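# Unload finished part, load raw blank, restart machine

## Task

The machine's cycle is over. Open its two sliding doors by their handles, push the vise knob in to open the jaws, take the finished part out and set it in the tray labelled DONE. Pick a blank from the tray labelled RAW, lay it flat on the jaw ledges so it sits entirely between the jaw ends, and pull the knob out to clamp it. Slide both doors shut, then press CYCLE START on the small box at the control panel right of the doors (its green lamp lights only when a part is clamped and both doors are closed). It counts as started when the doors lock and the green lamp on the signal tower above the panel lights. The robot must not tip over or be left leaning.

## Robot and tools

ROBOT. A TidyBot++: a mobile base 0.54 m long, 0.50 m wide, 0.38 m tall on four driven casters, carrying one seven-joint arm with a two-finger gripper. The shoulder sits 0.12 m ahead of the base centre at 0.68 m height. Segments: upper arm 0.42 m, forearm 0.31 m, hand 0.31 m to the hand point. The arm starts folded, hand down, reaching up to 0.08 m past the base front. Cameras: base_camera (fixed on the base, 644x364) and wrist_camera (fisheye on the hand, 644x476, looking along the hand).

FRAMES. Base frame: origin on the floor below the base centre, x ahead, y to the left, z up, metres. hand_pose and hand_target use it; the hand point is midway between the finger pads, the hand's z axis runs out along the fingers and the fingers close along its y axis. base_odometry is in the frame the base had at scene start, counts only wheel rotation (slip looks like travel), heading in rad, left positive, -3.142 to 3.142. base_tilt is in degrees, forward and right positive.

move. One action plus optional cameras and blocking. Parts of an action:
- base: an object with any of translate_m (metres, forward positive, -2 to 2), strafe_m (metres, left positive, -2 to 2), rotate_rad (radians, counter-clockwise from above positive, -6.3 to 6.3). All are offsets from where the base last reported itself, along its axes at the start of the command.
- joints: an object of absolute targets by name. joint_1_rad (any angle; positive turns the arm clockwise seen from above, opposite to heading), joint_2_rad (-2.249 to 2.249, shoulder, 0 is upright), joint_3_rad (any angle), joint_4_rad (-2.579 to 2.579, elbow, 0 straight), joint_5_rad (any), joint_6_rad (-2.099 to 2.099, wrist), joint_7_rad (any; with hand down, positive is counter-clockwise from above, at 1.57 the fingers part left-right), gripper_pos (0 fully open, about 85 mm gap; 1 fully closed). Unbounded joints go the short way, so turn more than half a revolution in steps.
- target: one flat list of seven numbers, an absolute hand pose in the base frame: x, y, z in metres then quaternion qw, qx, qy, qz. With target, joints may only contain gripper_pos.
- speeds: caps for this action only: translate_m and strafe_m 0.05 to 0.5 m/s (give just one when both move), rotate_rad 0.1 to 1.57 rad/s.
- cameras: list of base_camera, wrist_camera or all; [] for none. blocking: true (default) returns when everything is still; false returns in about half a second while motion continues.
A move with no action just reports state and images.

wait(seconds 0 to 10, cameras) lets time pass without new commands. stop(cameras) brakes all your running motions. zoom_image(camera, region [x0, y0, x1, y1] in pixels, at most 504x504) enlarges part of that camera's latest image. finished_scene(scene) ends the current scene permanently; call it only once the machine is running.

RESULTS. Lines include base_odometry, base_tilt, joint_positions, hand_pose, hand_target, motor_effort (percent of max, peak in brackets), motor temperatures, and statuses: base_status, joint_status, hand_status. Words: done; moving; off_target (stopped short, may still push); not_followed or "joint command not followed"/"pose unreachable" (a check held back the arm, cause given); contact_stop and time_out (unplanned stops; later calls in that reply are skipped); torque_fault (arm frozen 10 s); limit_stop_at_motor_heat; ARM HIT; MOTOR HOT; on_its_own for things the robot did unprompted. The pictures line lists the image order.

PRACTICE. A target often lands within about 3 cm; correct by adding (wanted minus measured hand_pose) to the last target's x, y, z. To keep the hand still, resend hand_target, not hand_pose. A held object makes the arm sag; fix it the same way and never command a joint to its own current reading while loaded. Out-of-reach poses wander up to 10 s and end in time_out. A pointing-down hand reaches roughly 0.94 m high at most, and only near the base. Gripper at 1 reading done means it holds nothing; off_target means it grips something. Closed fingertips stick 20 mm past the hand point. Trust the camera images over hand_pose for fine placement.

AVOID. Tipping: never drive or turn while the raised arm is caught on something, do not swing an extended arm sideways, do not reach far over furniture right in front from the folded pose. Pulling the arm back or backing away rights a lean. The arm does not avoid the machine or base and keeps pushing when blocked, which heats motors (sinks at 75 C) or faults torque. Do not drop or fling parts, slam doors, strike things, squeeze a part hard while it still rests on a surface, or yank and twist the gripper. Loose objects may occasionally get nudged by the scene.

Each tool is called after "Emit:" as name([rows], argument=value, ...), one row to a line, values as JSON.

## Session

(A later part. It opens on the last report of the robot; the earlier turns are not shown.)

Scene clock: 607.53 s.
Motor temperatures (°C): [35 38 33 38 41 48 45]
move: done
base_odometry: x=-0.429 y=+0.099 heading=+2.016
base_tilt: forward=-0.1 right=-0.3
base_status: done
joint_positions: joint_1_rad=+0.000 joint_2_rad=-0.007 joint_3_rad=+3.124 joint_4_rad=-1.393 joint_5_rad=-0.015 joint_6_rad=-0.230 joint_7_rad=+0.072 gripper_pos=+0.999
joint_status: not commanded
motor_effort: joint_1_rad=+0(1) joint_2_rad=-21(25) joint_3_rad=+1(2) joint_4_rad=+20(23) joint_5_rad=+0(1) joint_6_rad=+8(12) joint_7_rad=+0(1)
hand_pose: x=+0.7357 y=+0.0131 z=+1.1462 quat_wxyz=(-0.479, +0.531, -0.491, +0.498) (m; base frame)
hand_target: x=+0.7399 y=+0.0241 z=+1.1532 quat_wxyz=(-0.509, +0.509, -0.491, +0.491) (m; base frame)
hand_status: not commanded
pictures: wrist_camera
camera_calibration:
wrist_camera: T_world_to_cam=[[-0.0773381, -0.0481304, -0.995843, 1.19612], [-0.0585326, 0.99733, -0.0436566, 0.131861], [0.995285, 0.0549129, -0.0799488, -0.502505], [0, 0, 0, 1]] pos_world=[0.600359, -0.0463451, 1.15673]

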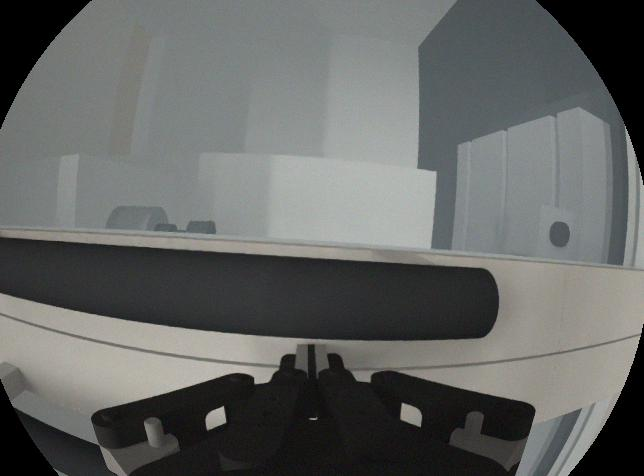

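Emit:
move(base={"strafe_m":-0.45}, speeds={"strafe_m":0.15}, cameras=["wrist_camera"])

Emit:
move(base={"strafe_m":0.8}, speeds={"strafe_m":0.2}, cameras=["wrist_camera"])

Scene clock: 614.43 s.
Motor temperatures (°C): [35 38 33 38 41 48 45]
move: done
base_odometry: x=-0.023 y=+0.293 heading=+2.017
base_tilt: forward=-0.2 right=-0.3
base_status: done
joint_positions: joint_1_rad=-0.088 joint_2_rad=-0.048 joint_3_rad=+3.039 joint_4_rad=-1.435 joint_5_rad=-0.015 joint_6_rad=-0.219 joint_7_rad=+0.062 gripper_pos=+0.999
joint_status: not commanded
motor_effort: joint_1_rad=+13(21) joint_2_rad=-11(25) joint_3_rad=+15(22) joint_4_rad=+25(31) joint_5_rad=+3(5) joint_6_rad=+14(20) joint_7_rad=+0(2)
hand_pose: x=+0.7061 y=+0.1181 z=+1.1486 quat_wxyz=(-0.525, +0.567, -0.443, +0.455) (m; base frame)
hand_target: x=+0.7399 y=+0.0241 z=+1.1532 quat_wxyz=(-0.509, +0.509, -0.491, +0.491) (m; base frame)
hand_status: not commanded
pictures: wrist_camera
camera_calibration:
wrist_camera: T_world_to_cam=[[-0.0591132, -0.052891, -0.996849, 1.19004], [-0.22889, 0.972709, -0.038037, 0.142212], [0.971656, 0.22592, -0.0696061, -0.494047], [0, 0, 0, 1]] pos_world=[0.582942, 0.0362274, 1.15731]

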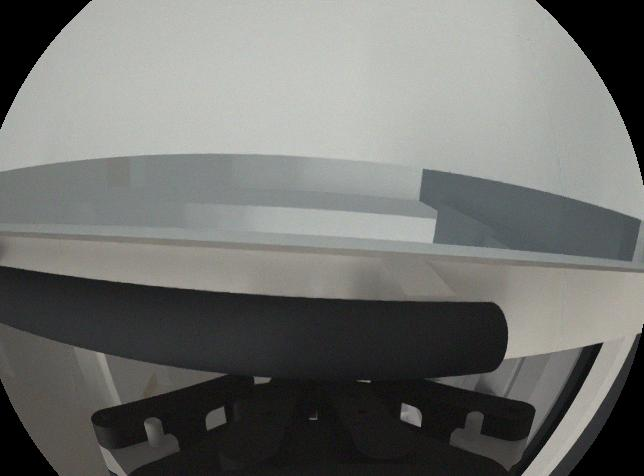

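Scene clock: 619.23 s.
Motor temperatures (°C): [35 38 33 38 41 48 45]
move: done
base_odometry: x=-0.745 y=-0.052 heading=+2.016
base_tilt: forward=-0.1 right=-0.3
base_status: done
joint_positions: joint_1_rad=+0.034 joint_2_rad=+0.007 joint_3_rad=+3.176 joint_4_rad=-1.419 joint_5_rad=-0.015 joint_6_rad=-0.198 joint_7_rad=+0.059 gripper_pos=+0.999
joint_status: not commanded
motor_effort: joint_1_rad=-7(22) joint_2_rad=-24(27) joint_3_rad=-5(19) joint_4_rad=+20(32) joint_5_rad=+0(3) joint_6_rad=+8(22) joint_7_rad=+0(2)
hand_pose: x=+0.7430 y=-0.0404 z=+1.1315 quat_wxyz=(-0.459, +0.508, -0.518, +0.513) (m; base frame)
hand_target: x=+0.7399 y=+0.0241 z=+1.1532 quat_wxyz=(-0.509, +0.509, -0.491, +0.491) (m; base frame)
hand_status: not commanded
pictures: wrist_camera
camera_calibration:
wrist_camera: T_world_to_cam=[[-0.0878606, -0.0277171, -0.995747, 1.18801], [0.0278336, 0.999154, -0.0302679, 0.105704], [0.995744, -0.0303746, -0.0870148, -0.503776], [0, 0, 0, 1]] pos_world=[0.603069, -0.0879887, 1.14233]

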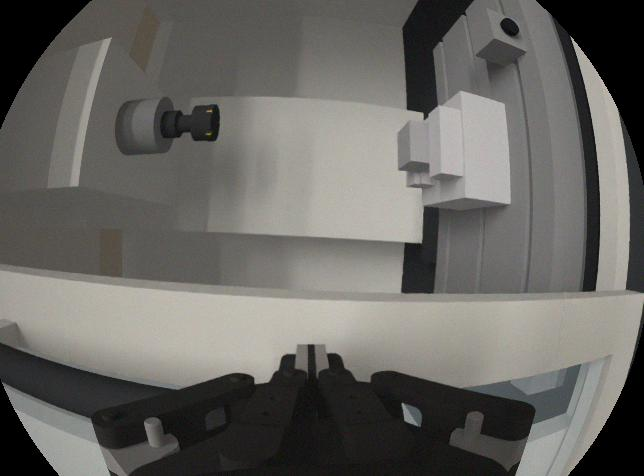

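Emit:
move(base={"strafe_m":0.2}, speeds={"strafe_m":0.15}, cameras=["wrist_camera"])

Emit:
zoom_image(camera="wrist_camera", region=[370, 0, 550, 180])

Scene clock: 623.77 s.
Motor temperatures (°C): [35 38 33 38 41 48 45]
move: done
base_odometry: x=-0.925 y=-0.138 heading=+2.016
base_tilt: forward=-0.2 right=-0.3
base_status: done
joint_positions: joint_1_rad=+0.062 joint_2_rad=+0.008 joint_3_rad=+3.201 joint_4_rad=-1.419 joint_5_rad=-0.013 joint_6_rad=-0.198 joint_7_rad=+0.059 gripper_pos=+0.999
joint_status: not commanded
motor_effort: joint_1_rad=-20(22) joint_2_rad=-24(28) joint_3_rad=-17(19) joint_4_rad=+22(22) joint_5_rad=-2(3) joint_6_rad=+9(9) joint_7_rad=+0(1)
hand_pose: x=+0.7407 y=-0.0737 z=+1.1309 quat_wxyz=(-0.444, +0.494, -0.532, +0.525) (m; base frame)
hand_target: x=+0.7399 y=+0.0241 z=+1.1532 quat_wxyz=(-0.509, +0.509, -0.491, +0.491) (m; base frame)
hand_status: not commanded
pictures: wrist_camera
camera_calibration:
wrist_camera: T_world_to_cam=[[-0.0904607, -0.0247439, -0.995593, 1.18822], [0.0813558, 0.996166, -0.0321502, 0.101325], [0.992571, -0.0839056, -0.0881009, -0.502927], [0, 0, 0, 1]] pos_world=[0.598435, -0.113734, 1.14193]

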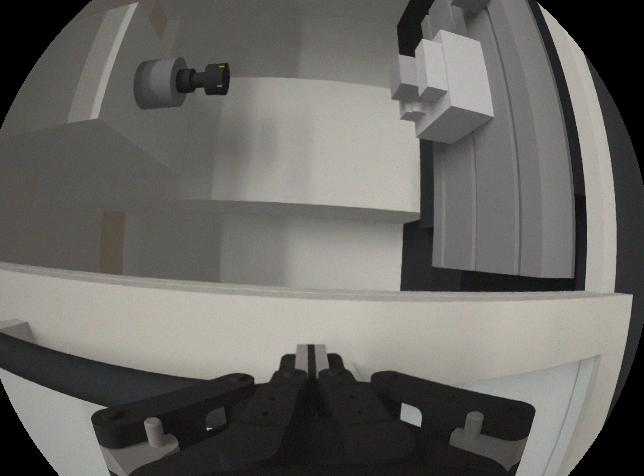

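Scaled by 2.800.

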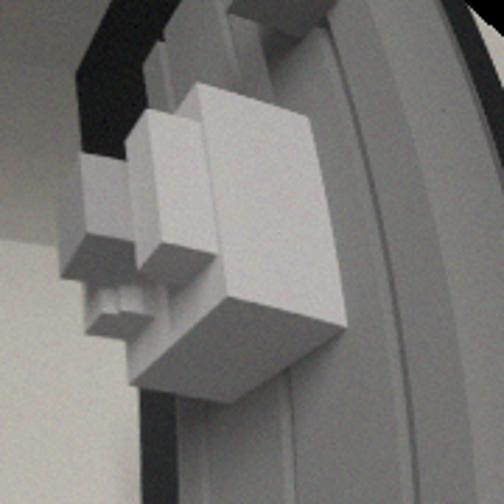

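Emit:
move(base={"strafe_m":-0.15}, cameras=[])

Emit:
move(base={"translate_m":-0.25}, cameras=[])

Emit:
move(base={"strafe_m":-0.3}, joints={"joint_1_rad":-0.007,"joint_2_rad":-0.3,"joint_3_rad":3.132,"joint_4_rad":-1.0,"joint_5_rad":0,"joint_6_rad":-1.9,"joint_7_rad":1.6,"gripper_pos":0}, cameras=["wrist_camera"])

Scene clock: 630.27 s.
Motor temperatures (°C): [35 38 33 39 41 48 45]
move: done
base_odometry: x=-0.790 y=-0.073 heading=+2.016
base_tilt: forward=-0.1 right=-0.3
base_status: done
joint_positions: joint_1_rad=-0.009 joint_2_rad=+0.007 joint_3_rad=+3.130 joint_4_rad=-1.419 joint_5_rad=-0.013 joint_6_rad=-0.198 joint_7_rad=+0.059 gripper_pos=+0.999
joint_status: not commanded
motor_effort: joint_1_rad=+0(17) joint_2_rad=-23(25) joint_3_rad=+1(14) joint_4_rad=+21(23) joint_5_rad=+0(2) joint_6_rad=+9(11) joint_7_rad=+0(1)
hand_pose: x=+0.7437 y=+0.0149 z=+1.1314 quat_wxyz=(-0.481, +0.530, -0.495, +0.492) (m; base frame)
hand_target: x=+0.7399 y=+0.0241 z=+1.1532 quat_wxyz=(-0.509, +0.509, -0.491, +0.491) (m; base frame)
hand_status: not commanded
pictures: none
No camera images: "cameras" was empty.

Scene clock: 631.97 s.
Motor temperatures (°C): [35 38 33 39 41 48 45]
move: done
base_odometry: x=-0.682 y=-0.299 heading=+2.016
base_tilt: forward=-0.1 right=-0.3
base_status: done
joint_positions: joint_1_rad=-0.009 joint_2_rad=-0.003 joint_3_rad=+3.130 joint_4_rad=-1.419 joint_5_rad=-0.013 joint_6_rad=-0.198 joint_7_rad=+0.059 gripper_pos=+0.999
joint_status: not commanded
motor_effort: joint_1_rad=+0(1) joint_2_rad=-22(28) joint_3_rad=+1(2) joint_4_rad=+20(21) joint_5_rad=+0(0) joint_6_rad=+9(9) joint_7_rad=+0(1)
hand_pose: x=+0.7389 y=+0.0149 z=+1.1380 quat_wxyz=(-0.484, +0.528, -0.493, +0.495) (m; base frame)
hand_target: x=+0.7399 y=+0.0241 z=+1.1532 quat_wxyz=(-0.509, +0.509, -0.491, +0.491) (m; base frame)
hand_status: not commanded
pictures: none
No camera images: "cameras" was empty.

Scene clock: 634.40 s.
Motor temperatures (°C): [35 38 33 39 41 48 45]
move: done
base_odometry: x=-0.411 y=-0.170 heading=+2.016
base_tilt: forward=-0.1 right=-0.3
base_status: done
joint_positions: joint_1_rad=-0.009 joint_2_rad=-0.300 joint_3_rad=+3.130 joint_4_rad=-1.026 joint_5_rad=-0.013 joint_6_rad=-1.829 joint_7_rad=+1.525 gripper_pos=+0.000
joint_status: all done
motor_effort: joint_1_rad=+0(3) joint_2_rad=-4(25) joint_3_rad=+1(5) joint_4_rad=+12(21) joint_5_rad=+0(2) joint_6_rad=+4(10) joint_7_rad=+0(1)
hand_pose: x=+0.3755 y=+0.0118 z=+1.0594 quat_wxyz=(-0.014, +0.957, -0.008, +0.289) (m; base frame)
hand_target: x=+0.3575 y=+0.0063 z=+1.0574 quat_wxyz=(+0.003, +0.963, +0.022, +0.267) (m; base frame)
hand_status: not commanded
pictures: wrist_camera
camera_calibration:
wrist_camera: T_world_to_cam=[[-0.0358607, -0.999313, -0.00938257, 0.0323101], [-0.852471, 0.0354883, -0.521568, 0.92405], [0.521543, -0.0107054, -0.853158, 0.84691], [0, 0, 0, 1]] pos_world=[0.347185, 0.00856151, 1.20481]

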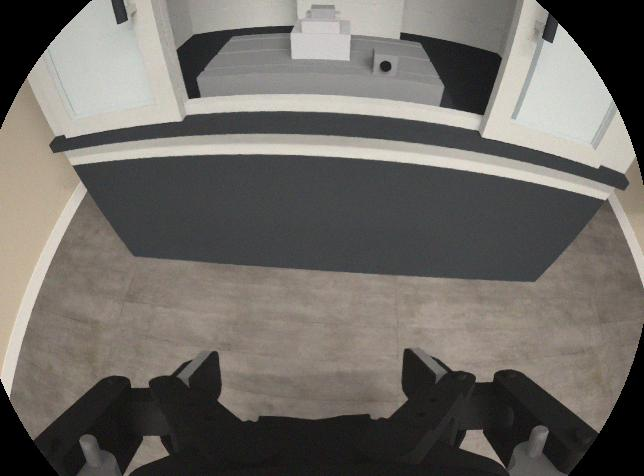

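Emit:
move(base={"translate_m":0.56}, cameras=["wrist_camera"])

Emit:
zoom_image(camera="wrist_camera", region=[230, 40, 430, 280])

Scene clock: 642.13 s.
Motor temperatures (°C): [35 38 33 39 41 48 45]
move: done
base_odometry: x=-0.652 y=+0.336 heading=+2.015
base_tilt: forward=-0.1 right=-0.3
base_status: done
joint_positions: joint_1_rad=-0.009 joint_2_rad=-0.291 joint_3_rad=+3.130 joint_4_rad=-1.025 joint_5_rad=-0.013 joint_6_rad=-1.836 joint_7_rad=+1.527 gripper_pos=+0.000
joint_status: not commanded
motor_effort: joint_1_rad=+0(0) joint_2_rad=-4(8) joint_3_rad=+2(2) joint_4_rad=+13(14) joint_5_rad=+0(0) joint_6_rad=+4(5) joint_7_rad=+0(1)
hand_pose: x=+0.3768 y=+0.0118 z=+1.0563 quat_wxyz=(-0.013, +0.959, -0.007, +0.281) (m; base frame)
hand_target: x=+0.3575 y=+0.0063 z=+1.0574 quat_wxyz=(+0.003, +0.963, +0.022, +0.267) (m; base frame)
hand_status: not commanded
pictures: wrist_camera
camera_calibration:
wrist_camera: T_world_to_cam=[[-0.033801, -0.999403, -0.00717752, 0.0292001], [-0.860295, 0.0327499, -0.508743, 0.91291], [0.508674, -0.0110212, -0.860889, 0.856608], [0, 0, 0, 1]] pos_world=[0.350625, 0.0087258, 1.20209]

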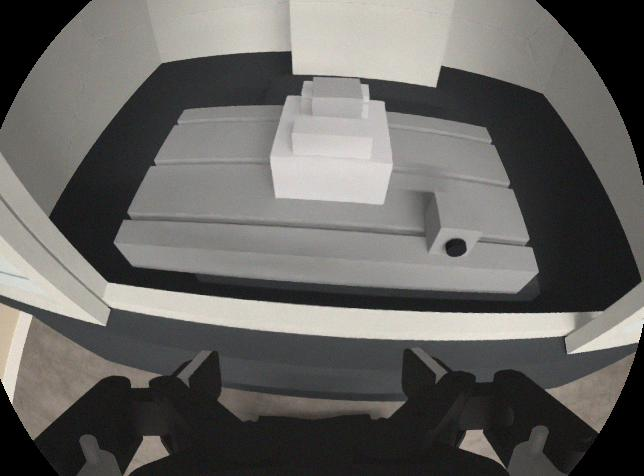

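Scaled by 2.100.

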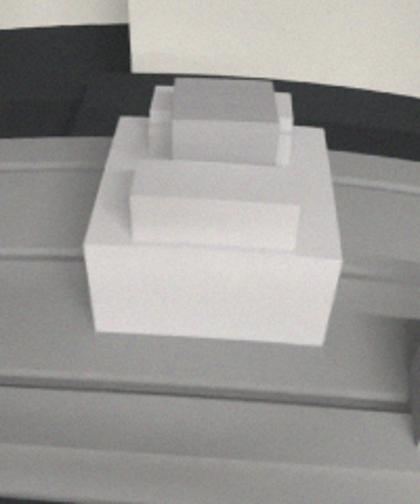

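Emit:
move(base={"translate_m":0.06}, joints={"joint_2_rad":0,"joint_4_rad":-0.9,"joint_6_rad":-1.5}, cameras=["wrist_camera"])

Emit:
zoom_image(camera="wrist_camera", region=[200, 40, 440, 300])

Scene clock: 654.83 s.
Motor temperatures (°C): [35 38 33 39 41 48 45]
move: done
base_odometry: x=-0.678 y=+0.390 heading=+2.015
base_tilt: forward=-0.1 right=-0.3
base_status: done
joint_positions: joint_1_rad=-0.009 joint_2_rad=+0.005 joint_3_rad=+3.130 joint_4_rad=-0.930 joint_5_rad=-0.013 joint_6_rad=-1.576 joint_7_rad=+1.527 gripper_pos=+0.000
joint_status: all done
motor_effort: joint_1_rad=+0(0) joint_2_rad=-17(21) joint_3_rad=+1(2) joint_4_rad=+15(17) joint_5_rad=+0(0) joint_6_rad=+4(6) joint_7_rad=+0(1)
hand_pose: x=+0.5574 y=+0.0145 z=+1.0377 quat_wxyz=(-0.016, +0.951, -0.009, +0.310) (m; base frame)
hand_target: x=+0.5753 y=+0.0089 z=+1.0684 quat_wxyz=(+0.002, +0.932, +0.021, +0.362) (m; base frame)
hand_status: not commanded
pictures: wrist_camera
camera_calibration:
wrist_camera: T_world_to_cam=[[-0.0350631, -0.999256, -0.0160751, 0.0478328], [-0.828488, 0.038059, -0.558711, 1.09284], [0.558907, -0.00627208, -0.829206, 0.68784], [0, 0, 0, 1]] pos_world=[0.522644, 0.0105189, 1.18171]

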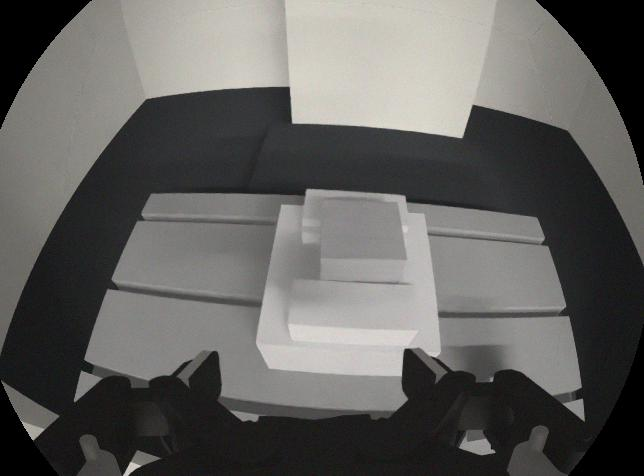

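Scaled by 1.938.

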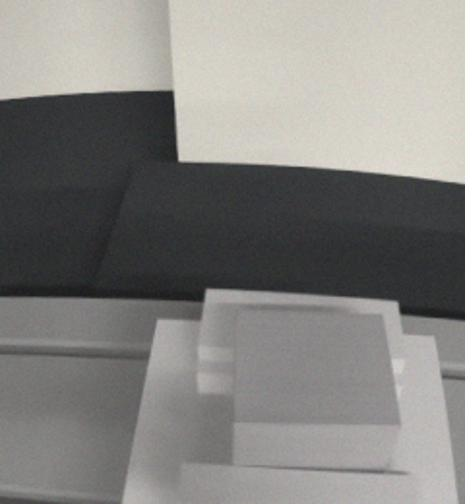

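Emit:
zoom_image(camera="wrist_camera", region=[270, 180, 440, 310])

Scaled by 2.965.

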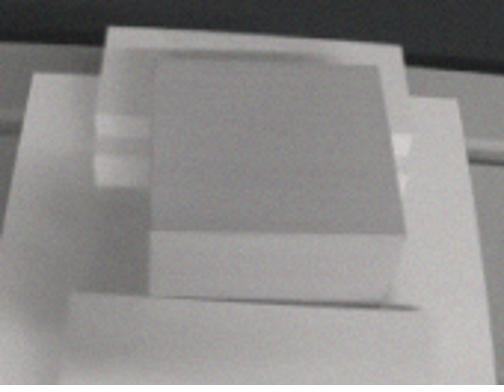

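Emit:
move(base={"translate_m":-0.17,"strafe_m":-0.158}, joints={"gripper_pos":0.2}, cameras=[])

Emit:
move(joints={"joint_1_rad":-0.007,"joint_2_rad":-0.21,"joint_3_rad":3.132,"joint_4_rad":-1.99,"joint_5_rad":0,"joint_6_rad":-0.32,"joint_7_rad":1.6}, cameras=["wrist_camera"])

Scene clock: 672.10 s.
Motor temperatures (°C): [35 38 33 39 41 48 45]
move: done
base_odometry: x=-0.462 y=+0.305 heading=+2.016
base_tilt: forward=-0.1 right=-0.3
base_status: done
joint_positions: joint_1_rad=-0.009 joint_2_rad=-0.001 joint_3_rad=+3.130 joint_4_rad=-0.927 joint_5_rad=-0.013 joint_6_rad=-1.572 joint_7_rad=+1.528 gripper_pos=+0.200
joint_status: all done
motor_effort: joint_1_rad=+0(2) joint_2_rad=-17(21) joint_3_rad=+1(2) joint_4_rad=+16(16) joint_5_rad=+0(1) joint_6_rad=+5(6) joint_7_rad=+0(1)
hand_pose: x=+0.5564 y=+0.0145 z=+1.0423 quat_wxyz=(-0.016, +0.949, -0.009, +0.316) (m; base frame)
hand_target: x=+0.5753 y=+0.0089 z=+1.0684 quat_wxyz=(+0.002, +0.932, +0.021, +0.362) (m; base frame)
hand_status: not commanded
pictures: none
No camera images: "cameras" was empty.

Scene clock: 674.83 s.
Motor temperatures (°C): [35 38 33 39 41 48 45]
move: done
base_odometry: x=-0.462 y=+0.305 heading=+2.016
base_tilt: forward=-0.1 right=-0.3
base_status: not commanded
joint_positions: joint_1_rad=-0.009 joint_2_rad=-0.188 joint_3_rad=+3.130 joint_4_rad=-1.967 joint_5_rad=-0.013 joint_6_rad=-0.398 joint_7_rad=+1.528 gripper_pos=+0.200
joint_status: all done
motor_effort: joint_1_rad=+0(1) joint_2_rad=-15(19) joint_3_rad=+1(3) joint_4_rad=+19(21) joint_5_rad=+0(2) joint_6_rad=+7(8) joint_7_rad=+0(1)
hand_pose: x=+0.6034 y=+0.0131 z=+0.8531 quat_wxyz=(-0.019, +0.886, -0.014, +0.464) (m; base frame)
hand_target: x=+0.6073 y=+0.0097 z=+0.8709 quat_wxyz=(+0.004, +0.867, +0.020, +0.498) (m; base frame)
hand_status: not commanded
pictures: wrist_camera
camera_calibration:
wrist_camera: T_world_to_cam=[[-0.040774, -0.998496, -0.0366388, 0.0660817], [-0.598797, 0.053774, -0.799094, 1.0941], [0.799862, -0.010643, -0.600089, 0.168243], [0, 0, 0, 1]] pos_world=[0.523265, 0.00893886, 0.977669]

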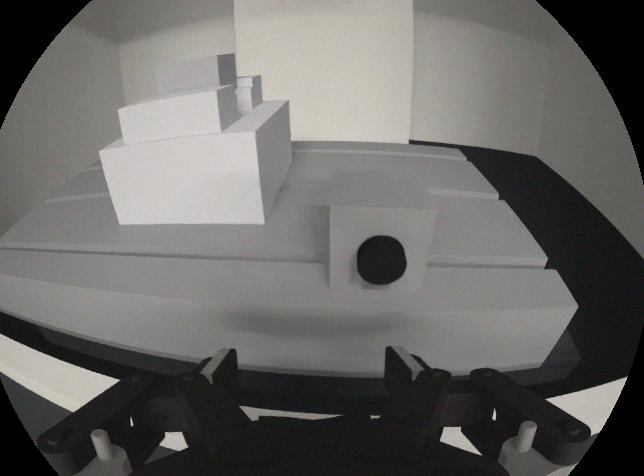

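Emit:
move(base={"translate_m":0.08,"strafe_m":-0.052}, joints={"joint_4_rad":-1.96}, speeds={"translate_m":0.15}, cameras=["wrist_camera"])

Scene clock: 679.50 s.
Motor temperatures (°C): [35 38 33 39 41 48 45]
move: done
base_odometry: x=-0.449 y=+0.399 heading=+2.015
base_tilt: forward=-0.1 right=-0.3
base_status: done
joint_positions: joint_1_rad=-0.017 joint_2_rad=-0.197 joint_3_rad=+3.125 joint_4_rad=-1.966 joint_5_rad=-0.013 joint_6_rad=-0.395 joint_7_rad=+1.529 gripper_pos=+0.200
joint_status: all done
motor_effort: joint_1_rad=+3(6) joint_2_rad=-15(17) joint_3_rad=+5(7) joint_4_rad=+20(21) joint_5_rad=+1(2) joint_6_rad=+8(8) joint_7_rad=+0(1)
hand_pose: x=+0.6025 y=+0.0193 z=+0.8585 quat_wxyz=(-0.021, +0.883, -0.008, +0.469) (m; base frame)
hand_target: x=+0.6137 y=+0.0099 z=+0.8882 quat_wxyz=(+0.004, +0.860, +0.020, +0.511) (m; base frame)
hand_status: not commanded
pictures: wrist_camera
camera_calibration:
wrist_camera: T_world_to_cam=[[-0.0271419, -0.999014, -0.0351394, 0.0629035], [-0.589239, 0.0443851, -0.806739, 1.09858], [0.807503, -0.00119094, -0.589863, 0.158714], [0, 0, 0, 1]] pos_world=[0.520872, 0.0142698, 0.982098]

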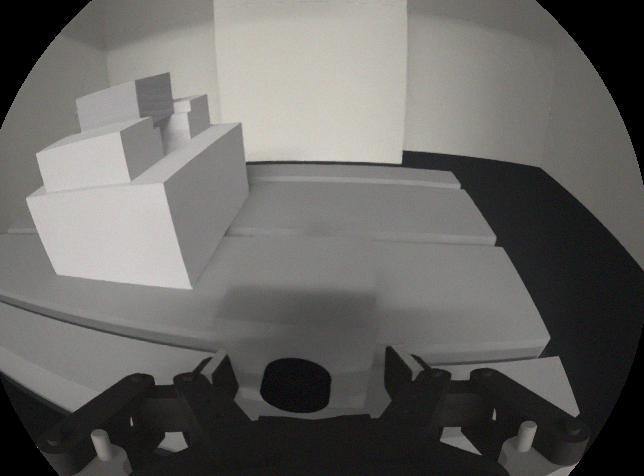

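Emit:
move(base={"translate_m":-0.012,"strafe_m":0.008}, speeds={"translate_m":0.05}, cameras=[])

Emit:
move(joints={"gripper_pos":0.9}, cameras=["wrist_camera"])

Scene clock: 683.67 s.
Motor temperatures (°C): [35 38 33 39 41 48 45]
move: done
base_odometry: x=-0.451 y=+0.385 heading=+2.015
base_tilt: forward=-0.1 right=-0.3
base_status: done
joint_positions: joint_1_rad=-0.013 joint_2_rad=-0.200 joint_3_rad=+3.126 joint_4_rad=-1.966 joint_5_rad=-0.013 joint_6_rad=-0.392 joint_7_rad=+1.529 gripper_pos=+0.200
joint_status: not commanded
motor_effort: joint_1_rad=+0(3) joint_2_rad=-14(18) joint_3_rad=+1(5) joint_4_rad=+19(20) joint_5_rad=+0(1) joint_6_rad=+7(7) joint_7_rad=+0(1)
hand_pose: x=+0.6026 y=+0.0173 z=+0.8607 quat_wxyz=(-0.020, +0.881, -0.009, +0.472) (m; base frame)
hand_target: x=+0.6137 y=+0.0099 z=+0.8882 quat_wxyz=(+0.004, +0.860, +0.020, +0.511) (m; base frame)
hand_status: not commanded
pictures: none
No camera images: "cameras" was empty.

Scene clock: 684.60 s.
Motor temperatures (°C): [35 38 33 39 41 48 45]
move: off_target
base_odometry: x=-0.451 y=+0.385 heading=+2.015
base_tilt: forward=-0.1 right=-0.3
base_status: not commanded
joint_positions: joint_1_rad=-0.011 joint_2_rad=-0.204 joint_3_rad=+3.127 joint_4_rad=-1.968 joint_5_rad=-0.013 joint_6_rad=-0.391 joint_7_rad=+1.531 gripper_pos=+0.389
joint_status: gripper_pos off_target (ended at +0.389, target +0.900)
motor_effort: joint_1_rad=+1(4) joint_2_rad=-15(18) joint_3_rad=+2(3) joint_4_rad=+22(25) joint_5_rad=+0(1) joint_6_rad=+9(15) joint_7_rad=+0(2)
hand_pose: x=+0.6014 y=+0.0159 z=+0.8616 quat_wxyz=(-0.019, +0.881, -0.010, +0.473) (m; base frame)
hand_target: x=+0.6137 y=+0.0099 z=+0.8882 quat_wxyz=(+0.004, +0.860, +0.020, +0.511) (m; base frame)
hand_status: not commanded
pictures: wrist_camera
camera_calibration:
wrist_camera: T_world_to_cam=[[-0.0326665, -0.99888, -0.0342413, 0.062177], [-0.581928, 0.0468622, -0.811889, 1.10054], [0.812584, -0.0065956, -0.582806, 0.152398], [0, 0, 0, 1]] pos_world=[0.518627, 0.011539, 0.98446]

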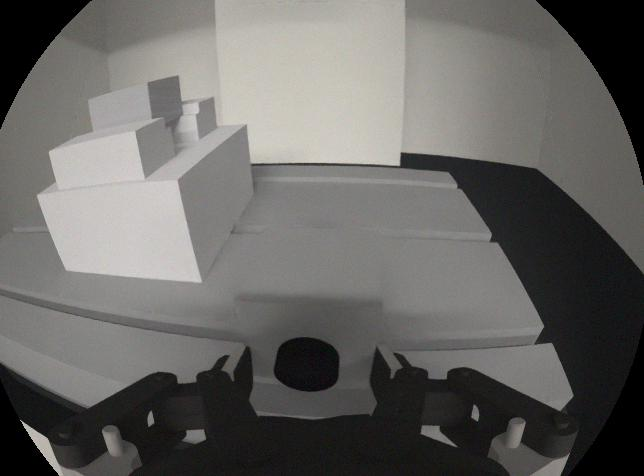

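Emit:
move(joints={"gripper_pos":0.3}, cameras=[])

Emit:
move(base={"translate_m":-0.01}, speeds={"translate_m":0.05}, cameras=[])

Emit:
move(joints={"gripper_pos":0.9}, cameras=["wrist_camera"])

Scene clock: 688.63 s.
Motor temperatures (°C): [35 38 33 39 41 48 45]
move: done
base_odometry: x=-0.451 y=+0.385 heading=+2.015
base_tilt: forward=-0.1 right=-0.3
base_status: not commanded
joint_positions: joint_1_rad=-0.011 joint_2_rad=-0.203 joint_3_rad=+3.127 joint_4_rad=-1.968 joint_5_rad=-0.013 joint_6_rad=-0.384 joint_7_rad=+1.531 gripper_pos=+0.300
joint_status: all done
motor_effort: joint_1_rad=+0(4) joint_2_rad=-14(19) joint_3_rad=+1(5) joint_4_rad=+19(22) joint_5_rad=+0(1) joint_6_rad=+7(10) joint_7_rad=+0(1)
hand_pose: x=+0.6027 y=+0.0160 z=+0.8629 quat_wxyz=(-0.019, +0.879, -0.010, +0.476) (m; base frame)
hand_target: x=+0.6137 y=+0.0099 z=+0.8882 quat_wxyz=(+0.004, +0.860, +0.020, +0.511) (m; base frame)
hand_status: not commanded
pictures: none
No camera images: "cameras" was empty.

Scene clock: 689.23 s.
Motor temperatures (°C): [35 38 33 39 41 48 45]
move: done
base_odometry: x=-0.447 y=+0.376 heading=+2.016
base_tilt: forward=-0.1 right=-0.3
base_status: done
joint_positions: joint_1_rad=-0.011 joint_2_rad=-0.206 joint_3_rad=+3.127 joint_4_rad=-1.968 joint_5_rad=-0.013 joint_6_rad=-0.384 joint_7_rad=+1.531 gripper_pos=+0.300
joint_status: not commanded
motor_effort: joint_1_rad=+0(1) joint_2_rad=-14(17) joint_3_rad=+2(2) joint_4_rad=+20(20) joint_5_rad=+0(0) joint_6_rad=+7(8) joint_7_rad=-1(1)
hand_pose: x=+0.6022 y=+0.0160 z=+0.8644 quat_wxyz=(-0.019, +0.879, -0.010, +0.477) (m; base frame)
hand_target: x=+0.6137 y=+0.0099 z=+0.8882 quat_wxyz=(+0.004, +0.860, +0.020, +0.511) (m; base frame)
hand_status: not commanded
pictures: none
No camera images: "cameras" was empty.

Scene clock: 690.40 s.
Motor temperatures (°C): [35 38 33 39 41 48 45]
move: off_target
base_odometry: x=-0.447 y=+0.376 heading=+2.016
base_tilt: forward=-0.2 right=-0.3
base_status: not commanded
joint_positions: joint_1_rad=-0.013 joint_2_rad=-0.215 joint_3_rad=+3.125 joint_4_rad=-1.973 joint_5_rad=-0.013 joint_6_rad=-0.384 joint_7_rad=+1.531 gripper_pos=+0.748
joint_status: gripper_pos off_target (ended at +0.748, target +0.900)
motor_effort: joint_1_rad=-3(11) joint_2_rad=-11(14) joint_3_rad=-1(13) joint_4_rad=+21(26) joint_5_rad=-1(4) joint_6_rad=+10(15) joint_7_rad=+0(1)
hand_pose: x=+0.5996 y=+0.0172 z=+0.8660 quat_wxyz=(-0.020, +0.878, -0.008, +0.479) (m; base frame)
hand_target: x=+0.6137 y=+0.0099 z=+0.8882 quat_wxyz=(+0.004, +0.860, +0.020, +0.511) (m; base frame)
hand_status: not commanded
pictures: wrist_camera
camera_calibration:
wrist_camera: T_world_to_cam=[[-0.02944, -0.998986, -0.0340492, 0.0614318], [-0.571371, 0.0447689, -0.81947, 1.10331], [0.820164, -0.0046705, -0.57211, 0.142526], [0, 0, 0, 1]] pos_world=[0.515313, 0.0126412, 0.987762]

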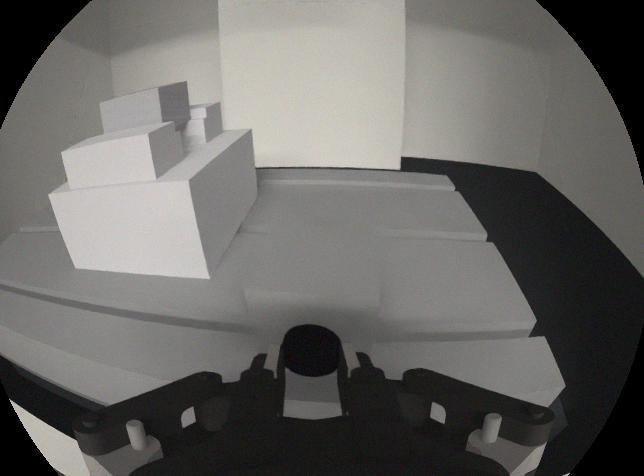

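Emit:
move(base={"translate_m":-0.05}, speeds={"translate_m":0.05}, cameras=["wrist_camera"])

Scene clock: 693.97 s.
Motor temperatures (°C): [35 38 33 39 41 48 45]
move: done
base_odometry: x=-0.426 y=+0.331 heading=+2.015
base_tilt: forward=-0.1 right=-0.3
base_status: done
joint_positions: joint_1_rad=-0.010 joint_2_rad=-0.133 joint_3_rad=+3.128 joint_4_rad=-1.940 joint_5_rad=-0.013 joint_6_rad=-0.304 joint_7_rad=+1.531 gripper_pos=+0.750
joint_status: not commanded
motor_effort: joint_1_rad=+0(4) joint_2_rad=-30(34) joint_3_rad=+1(5) joint_4_rad=+14(21) joint_5_rad=+0(1) joint_6_rad=-1(9) joint_7_rad=+0(1)
hand_pose: x=+0.6355 y=+0.0150 z=+0.8656 quat_wxyz=(-0.020, +0.870, -0.011, +0.493) (m; base frame)
hand_target: x=+0.6137 y=+0.0099 z=+0.8882 quat_wxyz=(+0.004, +0.860, +0.020, +0.511) (m; base frame)
hand_status: not commanded
pictures: wrist_camera
camera_calibration:
wrist_camera: T_world_to_cam=[[-0.0342172, -0.998718, -0.0372963, 0.0661545], [-0.544566, 0.0499231, -0.837231, 1.12182], [0.83802, -0.00833747, -0.545576, 0.0785602], [0, 0, 0, 1]] pos_world=[0.547336, 0.0107198, 0.984554]

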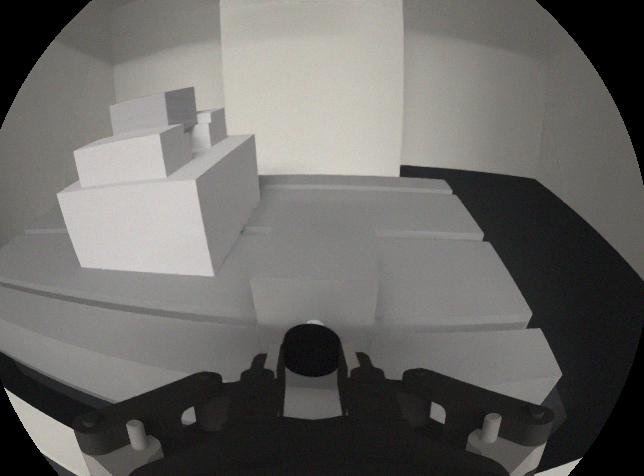

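Emit:
move(base={"translate_m":-0.03}, speeds={"translate_m":0.05}, cameras=["wrist_camera"])

Emit:
zoom_image(camera="wrist_camera", region=[60, 70, 260, 280])

Scene clock: 697.30 s.
Motor temperatures (°C): [35 38 33 39 41 48 45]
move: done
base_odometry: x=-0.413 y=+0.305 heading=+2.015
base_tilt: forward=+0.0 right=-0.3
base_status: done
joint_positions: joint_1_rad=-0.010 joint_2_rad=-0.072 joint_3_rad=+3.129 joint_4_rad=-1.906 joint_5_rad=-0.013 joint_6_rad=-0.254 joint_7_rad=+1.531 gripper_pos=+0.751
joint_status: not commanded
motor_effort: joint_1_rad=-3(3) joint_2_rad=-43(47) joint_3_rad=-2(3) joint_4_rad=+7(15) joint_5_rad=-1(1) joint_6_rad=-8(12) joint_7_rad=+0(1)
hand_pose: x=+0.6626 y=+0.0147 z=+0.8656 quat_wxyz=(-0.020, +0.864, -0.012, +0.502) (m; base frame)
hand_target: x=+0.6137 y=+0.0099 z=+0.8882 quat_wxyz=(+0.004, +0.860, +0.020, +0.511) (m; base frame)
hand_status: not commanded
pictures: wrist_camera
camera_calibration:
wrist_camera: T_world_to_cam=[[-0.0350472, -0.998612, -0.0393236, 0.0690742], [-0.526185, 0.0518906, -0.848786, 1.13444], [0.849648, -0.0090561, -0.527273, 0.0323775], [0, 0, 0, 1]] pos_world=[0.571837, 0.0104047, 0.982685]

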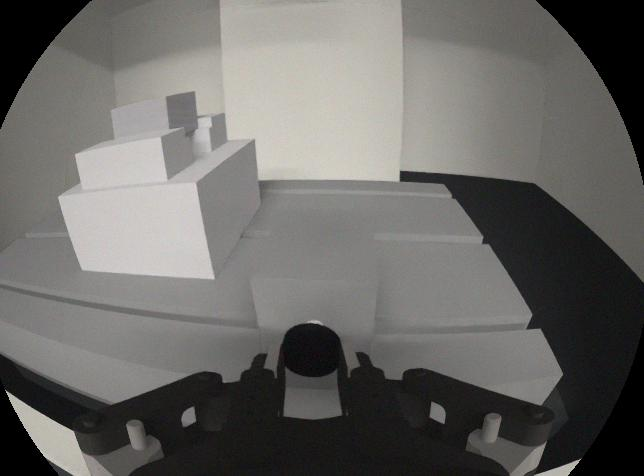

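Scaled by 2.400.

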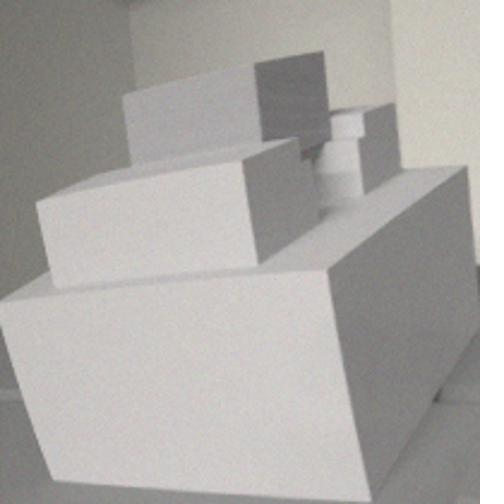

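Emit:
move(base={"translate_m":0.062}, speeds={"translate_m":0.1}, cameras=[])

Emit:
move(joints={"gripper_pos":0}, cameras=[])

Emit:
move(base={"translate_m":-0.1}, cameras=[])

Emit:
move(base={"strafe_m":0.15,"translate_m":0.17}, joints={"joint_2_rad":0,"joint_4_rad":-0.9,"joint_6_rad":-1.5}, cameras=["wrist_camera"])

Emit:
zoom_image(camera="wrist_camera", region=[250, 160, 440, 350])

Scene clock: 703.87 s.
Motor temperatures (°C): [35 38 33 38 41 48 45]
move: done
base_odometry: x=-0.440 y=+0.361 heading=+2.015
base_tilt: forward=-0.2 right=-0.3
base_status: done
joint_positions: joint_1_rad=-0.011 joint_2_rad=-0.212 joint_3_rad=+3.129 joint_4_rad=-1.989 joint_5_rad=-0.013 joint_6_rad=-0.343 joint_7_rad=+1.531 gripper_pos=+0.751
joint_status: not commanded
motor_effort: joint_1_rad=+3(4) joint_2_rad=-14(44) joint_3_rad=+4(5) joint_4_rad=+27(28) joint_5_rad=+1(1) joint_6_rad=+14(17) joint_7_rad=+0(1)
hand_pose: x=+0.6034 y=+0.0146 z=+0.8660 quat_wxyz=(-0.019, +0.872, -0.011, +0.488) (m; base frame)
hand_target: x=+0.6137 y=+0.0099 z=+0.8882 quat_wxyz=(+0.004, +0.860, +0.020, +0.511) (m; base frame)
hand_status: not commanded
pictures: none
No camera images: "cameras" was empty.

Scene clock: 704.90 s.
Motor temperatures (°C): [35 38 33 38 41 48 45]
move: done
base_odometry: x=-0.440 y=+0.361 heading=+2.015
base_tilt: forward=-0.1 right=-0.3
base_status: not commanded
joint_positions: joint_1_rad=-0.010 joint_2_rad=-0.210 joint_3_rad=+3.129 joint_4_rad=-1.971 joint_5_rad=-0.013 joint_6_rad=-0.339 joint_7_rad=+1.531 gripper_pos=+0.000
joint_status: all done
motor_effort: joint_1_rad=+0(3) joint_2_rad=-14(18) joint_3_rad=+1(5) joint_4_rad=+20(27) joint_5_rad=+0(1) joint_6_rad=+6(15) joint_7_rad=+0(1)
hand_pose: x=+0.6085 y=+0.0144 z=+0.8766 quat_wxyz=(-0.019, +0.867, -0.011, +0.497) (m; base frame)
hand_target: x=+0.6137 y=+0.0099 z=+0.8882 quat_wxyz=(+0.004, +0.860, +0.020, +0.511) (m; base frame)
hand_status: not commanded
pictures: none
No camera images: "cameras" was empty.

Scene clock: 706.10 s.
Motor temperatures (°C): [35 38 33 38 41 48 45]
move: done
base_odometry: x=-0.396 y=+0.271 heading=+2.015
base_tilt: forward=-0.1 right=-0.3
base_status: done
joint_positions: joint_1_rad=-0.010 joint_2_rad=-0.214 joint_3_rad=+3.129 joint_4_rad=-1.971 joint_5_rad=-0.013 joint_6_rad=-0.339 joint_7_rad=+1.531 gripper_pos=+0.000
joint_status: not commanded
motor_effort: joint_1_rad=+0(1) joint_2_rad=-14(18) joint_3_rad=+1(2) joint_4_rad=+19(21) joint_5_rad=+0(0) joint_6_rad=+7(8) joint_7_rad=+0(1)
hand_pose: x=+0.6075 y=+0.0144 z=+0.8789 quat_wxyz=(-0.019, +0.866, -0.011, +0.499) (m; base frame)
hand_target: x=+0.6137 y=+0.0099 z=+0.8882 quat_wxyz=(+0.004, +0.860, +0.020, +0.511) (m; base frame)
hand_status: not commanded
pictures: none
No camera images: "cameras" was empty.

Scene clock: 708.80 s.
Motor temperatures (°C): [35 38 33 39 41 48 45]
move: done
base_odometry: x=-0.605 y=+0.360 heading=+2.015
base_tilt: forward=-0.1 right=-0.3
base_status: done
joint_positions: joint_1_rad=-0.010 joint_2_rad=-0.017 joint_3_rad=+3.129 joint_4_rad=-0.929 joint_5_rad=-0.013 joint_6_rad=-1.431 joint_7_rad=+1.531 gripper_pos=+0.000
joint_status: all done
motor_effort: joint_1_rad=+0(1) joint_2_rad=-17(21) joint_3_rad=+1(3) joint_4_rad=+15(21) joint_5_rad=+0(1) joint_6_rad=+5(9) joint_7_rad=+0(1)
hand_pose: x=+0.5831 y=+0.0162 z=+1.0775 quat_wxyz=(-0.018, +0.921, -0.006, +0.388) (m; base frame)
hand_target: x=+0.5753 y=+0.0089 z=+1.0684 quat_wxyz=(+0.002, +0.932, +0.021, +0.362) (m; base frame)
hand_status: not commanded
pictures: wrist_camera
camera_calibration:
wrist_camera: T_world_to_cam=[[-0.0284004, -0.999327, -0.0232023, 0.0548219], [-0.723902, 0.0365685, -0.688933, 1.21561], [0.689318, -0.00276978, -0.724453, 0.51752], [0, 0, 0, 1]] pos_world=[0.524807, 0.0117652, 1.21367]

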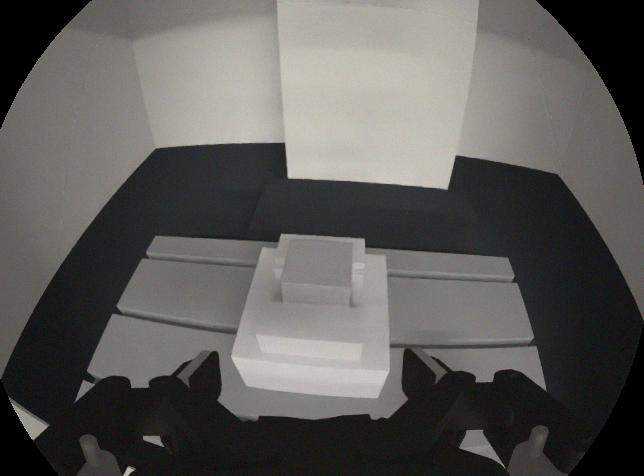

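Scaled by 2.653.

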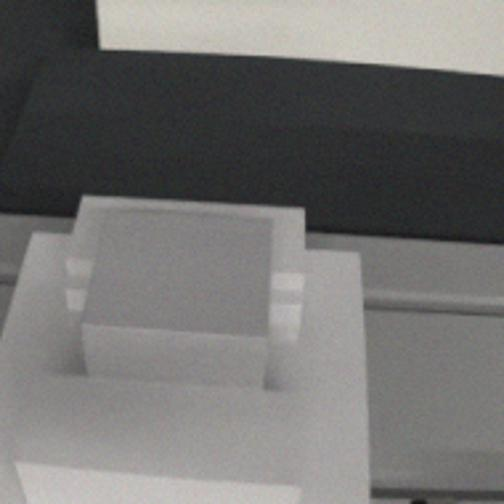

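Emit:
move(base={"translate_m":-0.57}, cameras=[])

Emit:
move(base={"strafe_m":0.66}, joints={"joint_1_rad":-0.015,"joint_2_rad":0,"joint_3_rad":3.12,"joint_4_rad":-1.41,"joint_5_rad":0,"joint_6_rad":-0.16,"joint_7_rad":0,"gripper_pos":1}, cameras=["wrist_camera"])

Scene clock: 717.10 s.
Motor temperatures (°C): [35 38 33 39 41 48 45]
move: done
base_odometry: x=-0.360 y=-0.155 heading=+2.015
base_tilt: forward=-0.2 right=-0.3
base_status: done
joint_positions: joint_1_rad=-0.010 joint_2_rad=-0.006 joint_3_rad=+3.129 joint_4_rad=-0.925 joint_5_rad=-0.013 joint_6_rad=-1.438 joint_7_rad=+1.531 gripper_pos=+0.000
joint_status: not commanded
motor_effort: joint_1_rad=+0(1) joint_2_rad=-18(22) joint_3_rad=+1(2) joint_4_rad=+15(17) joint_5_rad=+0(0) joint_6_rad=+6(7) joint_7_rad=+1(1)
hand_pose: x=+0.5858 y=+0.0162 z=+1.0729 quat_wxyz=(-0.018, +0.924, -0.006, +0.382) (m; base frame)
hand_target: x=+0.5753 y=+0.0089 z=+1.0684 quat_wxyz=(+0.002, +0.932, +0.021, +0.362) (m; base frame)
hand_status: not commanded
pictures: none
No camera images: "cameras" was empty.

Scene clock: 719.67 s.
Motor temperatures (°C): [35 38 33 39 41 48 45]
move: done
base_odometry: x=-0.956 y=-0.439 heading=+2.015
base_tilt: forward=-0.1 right=-0.3
base_status: done
joint_positions: joint_1_rad=-0.011 joint_2_rad=-0.006 joint_3_rad=+3.129 joint_4_rad=-1.387 joint_5_rad=-0.012 joint_6_rad=-0.239 joint_7_rad=+0.074 gripper_pos=+0.999
joint_status: all done
motor_effort: joint_1_rad=+0(3) joint_2_rad=-21(23) joint_3_rad=+1(4) joint_4_rad=+20(21) joint_5_rad=+0(2) joint_6_rad=+8(9) joint_7_rad=+0(2)
hand_pose: x=+0.7356 y=+0.0168 z=+1.1468 quat_wxyz=(-0.479, +0.534, -0.489, +0.496) (m; base frame)
hand_target: x=+0.7399 y=+0.0241 z=+1.1531 quat_wxyz=(-0.509, +0.509, -0.491, +0.491) (m; base frame)
hand_status: not commanded
pictures: wrist_camera
camera_calibration:
wrist_camera: T_world_to_cam=[[-0.0805471, -0.0531627, -0.995332, 1.19869], [-0.0647648, 0.996746, -0.0479971, 0.137704], [0.994645, 0.0605964, -0.083728, -0.497862], [0, 0, 0, 1]] pos_world=[0.600665, -0.0433619, 1.15802]

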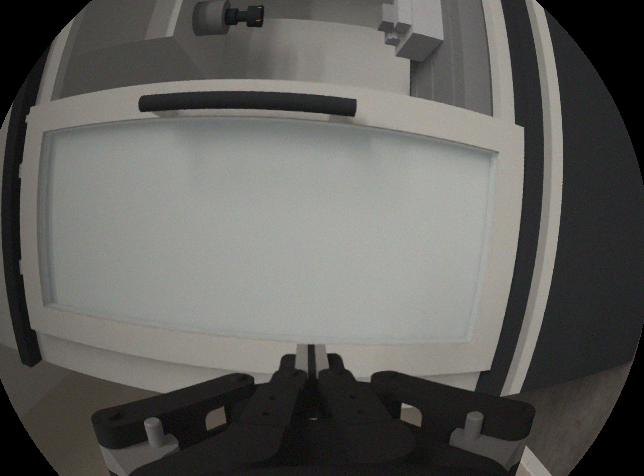

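Emit:
move(base={"translate_m":0.262,"strafe_m":-0.1}, joints={"joint_1_rad":0.04}, speeds={"translate_m":0.25}, cameras=[])

Emit:
move(base={"strafe_m":-0.2}, speeds={"strafe_m":0.15}, cameras=["wrist_camera"])

Scene clock: 725.83 s.
Motor temperatures (°C): [35 38 33 39 41 48 45]
move: done
base_odometry: x=-0.978 y=-0.159 heading=+2.016
base_tilt: forward=-0.1 right=-0.3
base_status: done
joint_positions: joint_1_rad=+0.027 joint_2_rad=+0.000 joint_3_rad=+3.128 joint_4_rad=-1.388 joint_5_rad=-0.012 joint_6_rad=-0.235 joint_7_rad=+0.072 gripper_pos=+0.999
joint_status: all done
motor_effort: joint_1_rad=+0(1) joint_2_rad=-23(26) joint_3_rad=+1(3) joint_4_rad=+20(21) joint_5_rad=+0(1) joint_6_rad=+9(9) joint_7_rad=+0(1)
hand_pose: x=+0.7390 y=-0.0065 z=+1.1432 quat_wxyz=(-0.469, +0.525, -0.500, +0.504) (m; base frame)
hand_target: x=+0.7403 y=-0.0101 z=+1.1531 quat_wxyz=(-0.496, +0.495, -0.504, +0.505) (m; base frame)
hand_status: not commanded
pictures: none
No camera images: "cameras" was empty.

Scene clock: 727.87 s.
Motor temperatures (°C): [35 38 33 38 41 48 45]
move: done
base_odometry: x=-0.798 y=-0.073 heading=+2.016
base_tilt: forward=-0.2 right=-0.3
base_status: done
joint_positions: joint_1_rad=-0.024 joint_2_rad=-0.001 joint_3_rad=+3.054 joint_4_rad=-1.393 joint_5_rad=-0.013 joint_6_rad=-0.231 joint_7_rad=+0.071 gripper_pos=+0.999
joint_status: not commanded
motor_effort: joint_1_rad=+11(18) joint_2_rad=-19(26) joint_3_rad=+11(17) joint_4_rad=+21(22) joint_5_rad=+2(3) joint_6_rad=+9(10) joint_7_rad=+0(1)
hand_pose: x=+0.7336 y=+0.0712 z=+1.1428 quat_wxyz=(-0.500, +0.555, -0.466, +0.473) (m; base frame)
hand_target: x=+0.7403 y=-0.0101 z=+1.1531 quat_wxyz=(-0.496, +0.495, -0.504, +0.505) (m; base frame)
hand_status: not commanded
pictures: wrist_camera
camera_calibration:
wrist_camera: T_world_to_cam=[[-0.0781115, -0.0569571, -0.995316, 1.19592], [-0.151979, 0.987378, -0.0445757, 0.143947], [0.985292, 0.147785, -0.0857818, -0.496465], [0, 0, 0, 1]] pos_world=[0.604455, -0.000644134, 1.15415]

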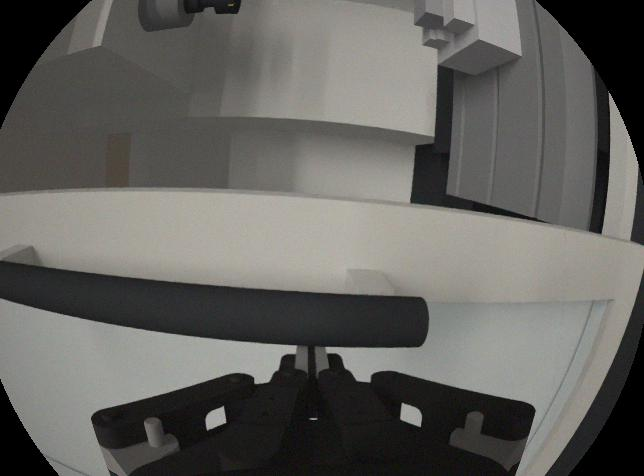

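Emit:
move(base={"translate_m":0.014}, speeds={"translate_m":0.05}, cameras=[])

Emit:
move(base={"strafe_m":-0.39}, speeds={"strafe_m":0.15}, cameras=["wrist_camera"])

Scene clock: 731.97 s.
Motor temperatures (°C): [35 38 33 38 41 48 45]
move: done
base_odometry: x=-0.804 y=-0.061 heading=+2.016
base_tilt: forward=-0.1 right=-0.3
base_status: done
joint_positions: joint_1_rad=-0.021 joint_2_rad=-0.002 joint_3_rad=+3.054 joint_4_rad=-1.393 joint_5_rad=-0.013 joint_6_rad=-0.230 joint_7_rad=+0.071 gripper_pos=+0.999
joint_status: not commanded
motor_effort: joint_1_rad=+12(13) joint_2_rad=-21(24) joint_3_rad=+12(13) joint_4_rad=+20(22) joint_5_rad=+2(3) joint_6_rad=+8(10) joint_7_rad=+0(1)
hand_pose: x=+0.7334 y=+0.0692 z=+1.1433 quat_wxyz=(-0.500, +0.554, -0.467, +0.474) (m; base frame)
hand_target: x=+0.7403 y=-0.0101 z=+1.1531 quat_wxyz=(-0.496, +0.495, -0.504, +0.505) (m; base frame)
hand_status: not commanded
pictures: none
No camera images: "cameras" was empty.

Scene clock: 735.33 s.
Motor temperatures (°C): [35 38 33 38 41 48 45]
move: done
base_odometry: x=-0.452 y=+0.107 heading=+2.016
base_tilt: forward=-0.2 right=-0.3
base_status: done
joint_positions: joint_1_rad=-0.016 joint_2_rad=-0.037 joint_3_rad=+3.056 joint_4_rad=-1.420 joint_5_rad=-0.013 joint_6_rad=-0.216 joint_7_rad=+0.061 gripper_pos=+0.999
joint_status: not commanded
motor_effort: joint_1_rad=+9(21) joint_2_rad=-14(25) joint_3_rad=+10(21) joint_4_rad=+22(26) joint_5_rad=+2(5) joint_6_rad=+11(16) joint_7_rad=+1(2)
hand_pose: x=+0.7190 y=+0.0648 z=+1.1522 quat_wxyz=(-0.506, +0.545, -0.466, +0.480) (m; base frame)
hand_target: x=+0.7403 y=-0.0101 z=+1.1531 quat_wxyz=(-0.496, +0.495, -0.504, +0.505) (m; base frame)
hand_status: not commanded
pictures: wrist_camera
camera_calibration:
wrist_camera: T_world_to_cam=[[-0.0568244, -0.0463443, -0.997308, 1.19011], [-0.140616, 0.989336, -0.0379618, 0.132475], [0.988432, 0.13808, -0.0627351, -0.508505], [0, 0, 0, 1]] pos_world=[0.588878, -0.00569302, 1.16003]

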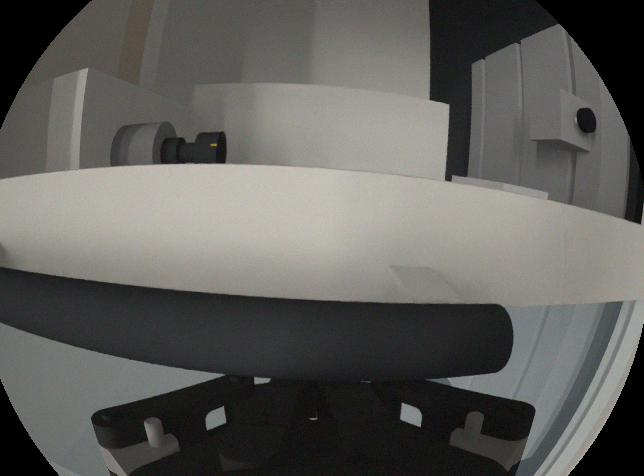

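Emit:
move(base={"strafe_m":-0.12}, speeds={"strafe_m":0.1}, cameras=["wrist_camera"])

Scene clock: 740.43 s.
Motor temperatures (°C): [35 38 33 39 41 48 45]
move: done
base_odometry: x=-0.344 y=+0.159 heading=+2.017
base_tilt: forward=-0.2 right=-0.3
base_status: done
joint_positions: joint_1_rad=-0.105 joint_2_rad=-0.012 joint_3_rad=+2.977 joint_4_rad=-1.408 joint_5_rad=-0.013 joint_6_rad=-0.188 joint_7_rad=+0.059 gripper_pos=+0.999
joint_status: not commanded
motor_effort: joint_1_rad=+29(32) joint_2_rad=-21(22) joint_3_rad=+28(31) joint_4_rad=+16(24) joint_5_rad=+6(6) joint_6_rad=+4(14) joint_7_rad=+2(2)
hand_pose: x=+0.7100 y=+0.1661 z=+1.1528 quat_wxyz=(-0.549, +0.577, -0.417, +0.438) (m; base frame)
hand_target: x=+0.7403 y=-0.0101 z=+1.1531 quat_wxyz=(-0.496, +0.495, -0.504, +0.505) (m; base frame)
hand_status: not commanded
pictures: wrist_camera
camera_calibration:
wrist_camera: T_world_to_cam=[[-0.035393, -0.0481671, -0.998212, 1.18102], [-0.302648, 0.952451, -0.0352282, 0.149065], [0.952445, 0.30086, -0.0482877, -0.531696], [0, 0, 0, 1]] pos_world=[0.593325, 0.0748748, 1.15848]

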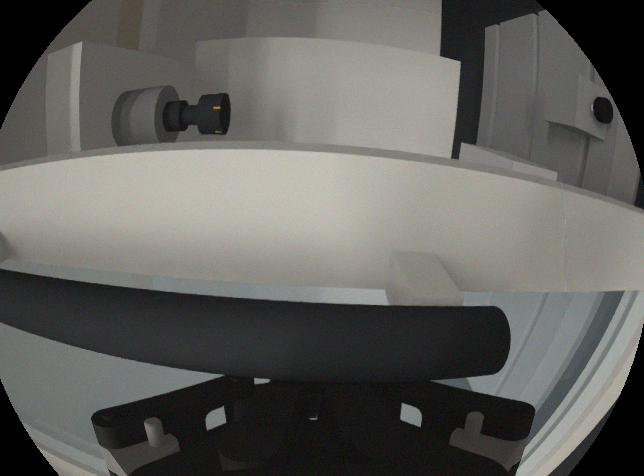

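Emit:
move(base={"strafe_m":0.19}, speeds={"strafe_m":0.25}, cameras=[])

Emit:
move(base={"translate_m":-0.26}, joints={"joint_1_rad":-0.07}, cameras=[])

Emit:
move(base={"strafe_m":-0.75}, cameras=["wrist_camera"])

Scene clock: 745.63 s.
Motor temperatures (°C): [35 38 33 39 41 48 45]
move: done
base_odometry: x=-0.516 y=+0.077 heading=+2.016
base_tilt: forward=-0.1 right=-0.3
base_status: done
joint_positions: joint_1_rad=+0.037 joint_2_rad=-0.012 joint_3_rad=+3.113 joint_4_rad=-1.424 joint_5_rad=-0.013 joint_6_rad=-0.190 joint_7_rad=+0.059 gripper_pos=+0.999
joint_status: not commanded
motor_effort: joint_1_rad=+0(29) joint_2_rad=-21(24) joint_3_rad=+1(28) joint_4_rad=+20(27) joint_5_rad=+1(6) joint_6_rad=+8(16) joint_7_rad=+0(2)
hand_pose: x=+0.7351 y=-0.0029 z=+1.1426 quat_wxyz=(-0.479, +0.518, -0.497, +0.505) (m; base frame)
hand_target: x=+0.7403 y=-0.0101 z=+1.1531 quat_wxyz=(-0.496, +0.495, -0.504, +0.505) (m; base frame)
hand_status: not commanded
pictures: none
No camera images: "cameras" was empty.

Scene clock: 747.37 s.
Motor temperatures (°C): [35 38 33 39 41 48 45]
move: done
base_odometry: x=-0.404 y=-0.158 heading=+2.016
base_tilt: forward=-0.1 right=-0.3
base_status: done
joint_positions: joint_1_rad=-0.060 joint_2_rad=-0.005 joint_3_rad=+3.113 joint_4_rad=-1.424 joint_5_rad=-0.013 joint_6_rad=-0.190 joint_7_rad=+0.059 gripper_pos=+0.999
joint_status: all done
motor_effort: joint_1_rad=+0(2) joint_2_rad=-22(26) joint_3_rad=+1(2) joint_4_rad=+21(21) joint_5_rad=+0(1) joint_6_rad=+8(9) joint_7_rad=+0(1)
hand_pose: x=+0.7358 y=+0.0570 z=+1.1381 quat_wxyz=(-0.501, +0.543, -0.473, +0.479) (m; base frame)
hand_target: x=+0.7376 y=+0.0582 z=+1.1531 quat_wxyz=(-0.523, +0.522, -0.476, +0.477) (m; base frame)
hand_status: not commanded
pictures: none
No camera images: "cameras" was empty.

Scene clock: 750.10 s.
Motor temperatures (°C): [35 38 33 39 41 48 45]
move: done
base_odometry: x=+0.273 y=+0.165 heading=+2.016
base_tilt: forward=-0.1 right=-0.3
base_status: done
joint_positions: joint_1_rad=-0.062 joint_2_rad=-0.005 joint_3_rad=+3.114 joint_4_rad=-1.424 joint_5_rad=-0.013 joint_6_rad=-0.190 joint_7_rad=+0.059 gripper_pos=+0.999
joint_status: not commanded
motor_effort: joint_1_rad=+0(2) joint_2_rad=-22(23) joint_3_rad=+1(3) joint_4_rad=+20(21) joint_5_rad=+0(1) joint_6_rad=+8(9) joint_7_rad=+0(1)
hand_pose: x=+0.7358 y=+0.0579 z=+1.1381 quat_wxyz=(-0.502, +0.544, -0.473, +0.479) (m; base frame)
hand_target: x=+0.7376 y=+0.0582 z=+1.1531 quat_wxyz=(-0.523, +0.522, -0.476, +0.477) (m; base frame)
hand_status: not commanded
pictures: wrist_camera
camera_calibration:
wrist_camera: T_world_to_cam=[[-0.0679562, -0.0413972, -0.996829, 1.18403], [-0.129299, 0.991078, -0.0323438, 0.12639], [0.989274, 0.126691, -0.0727025, -0.51366], [0, 0, 0, 1]] pos_world=[0.604955, -0.0111709, 1.14702]

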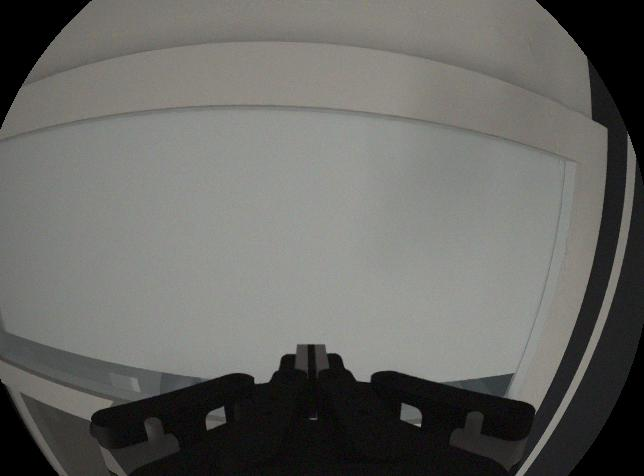

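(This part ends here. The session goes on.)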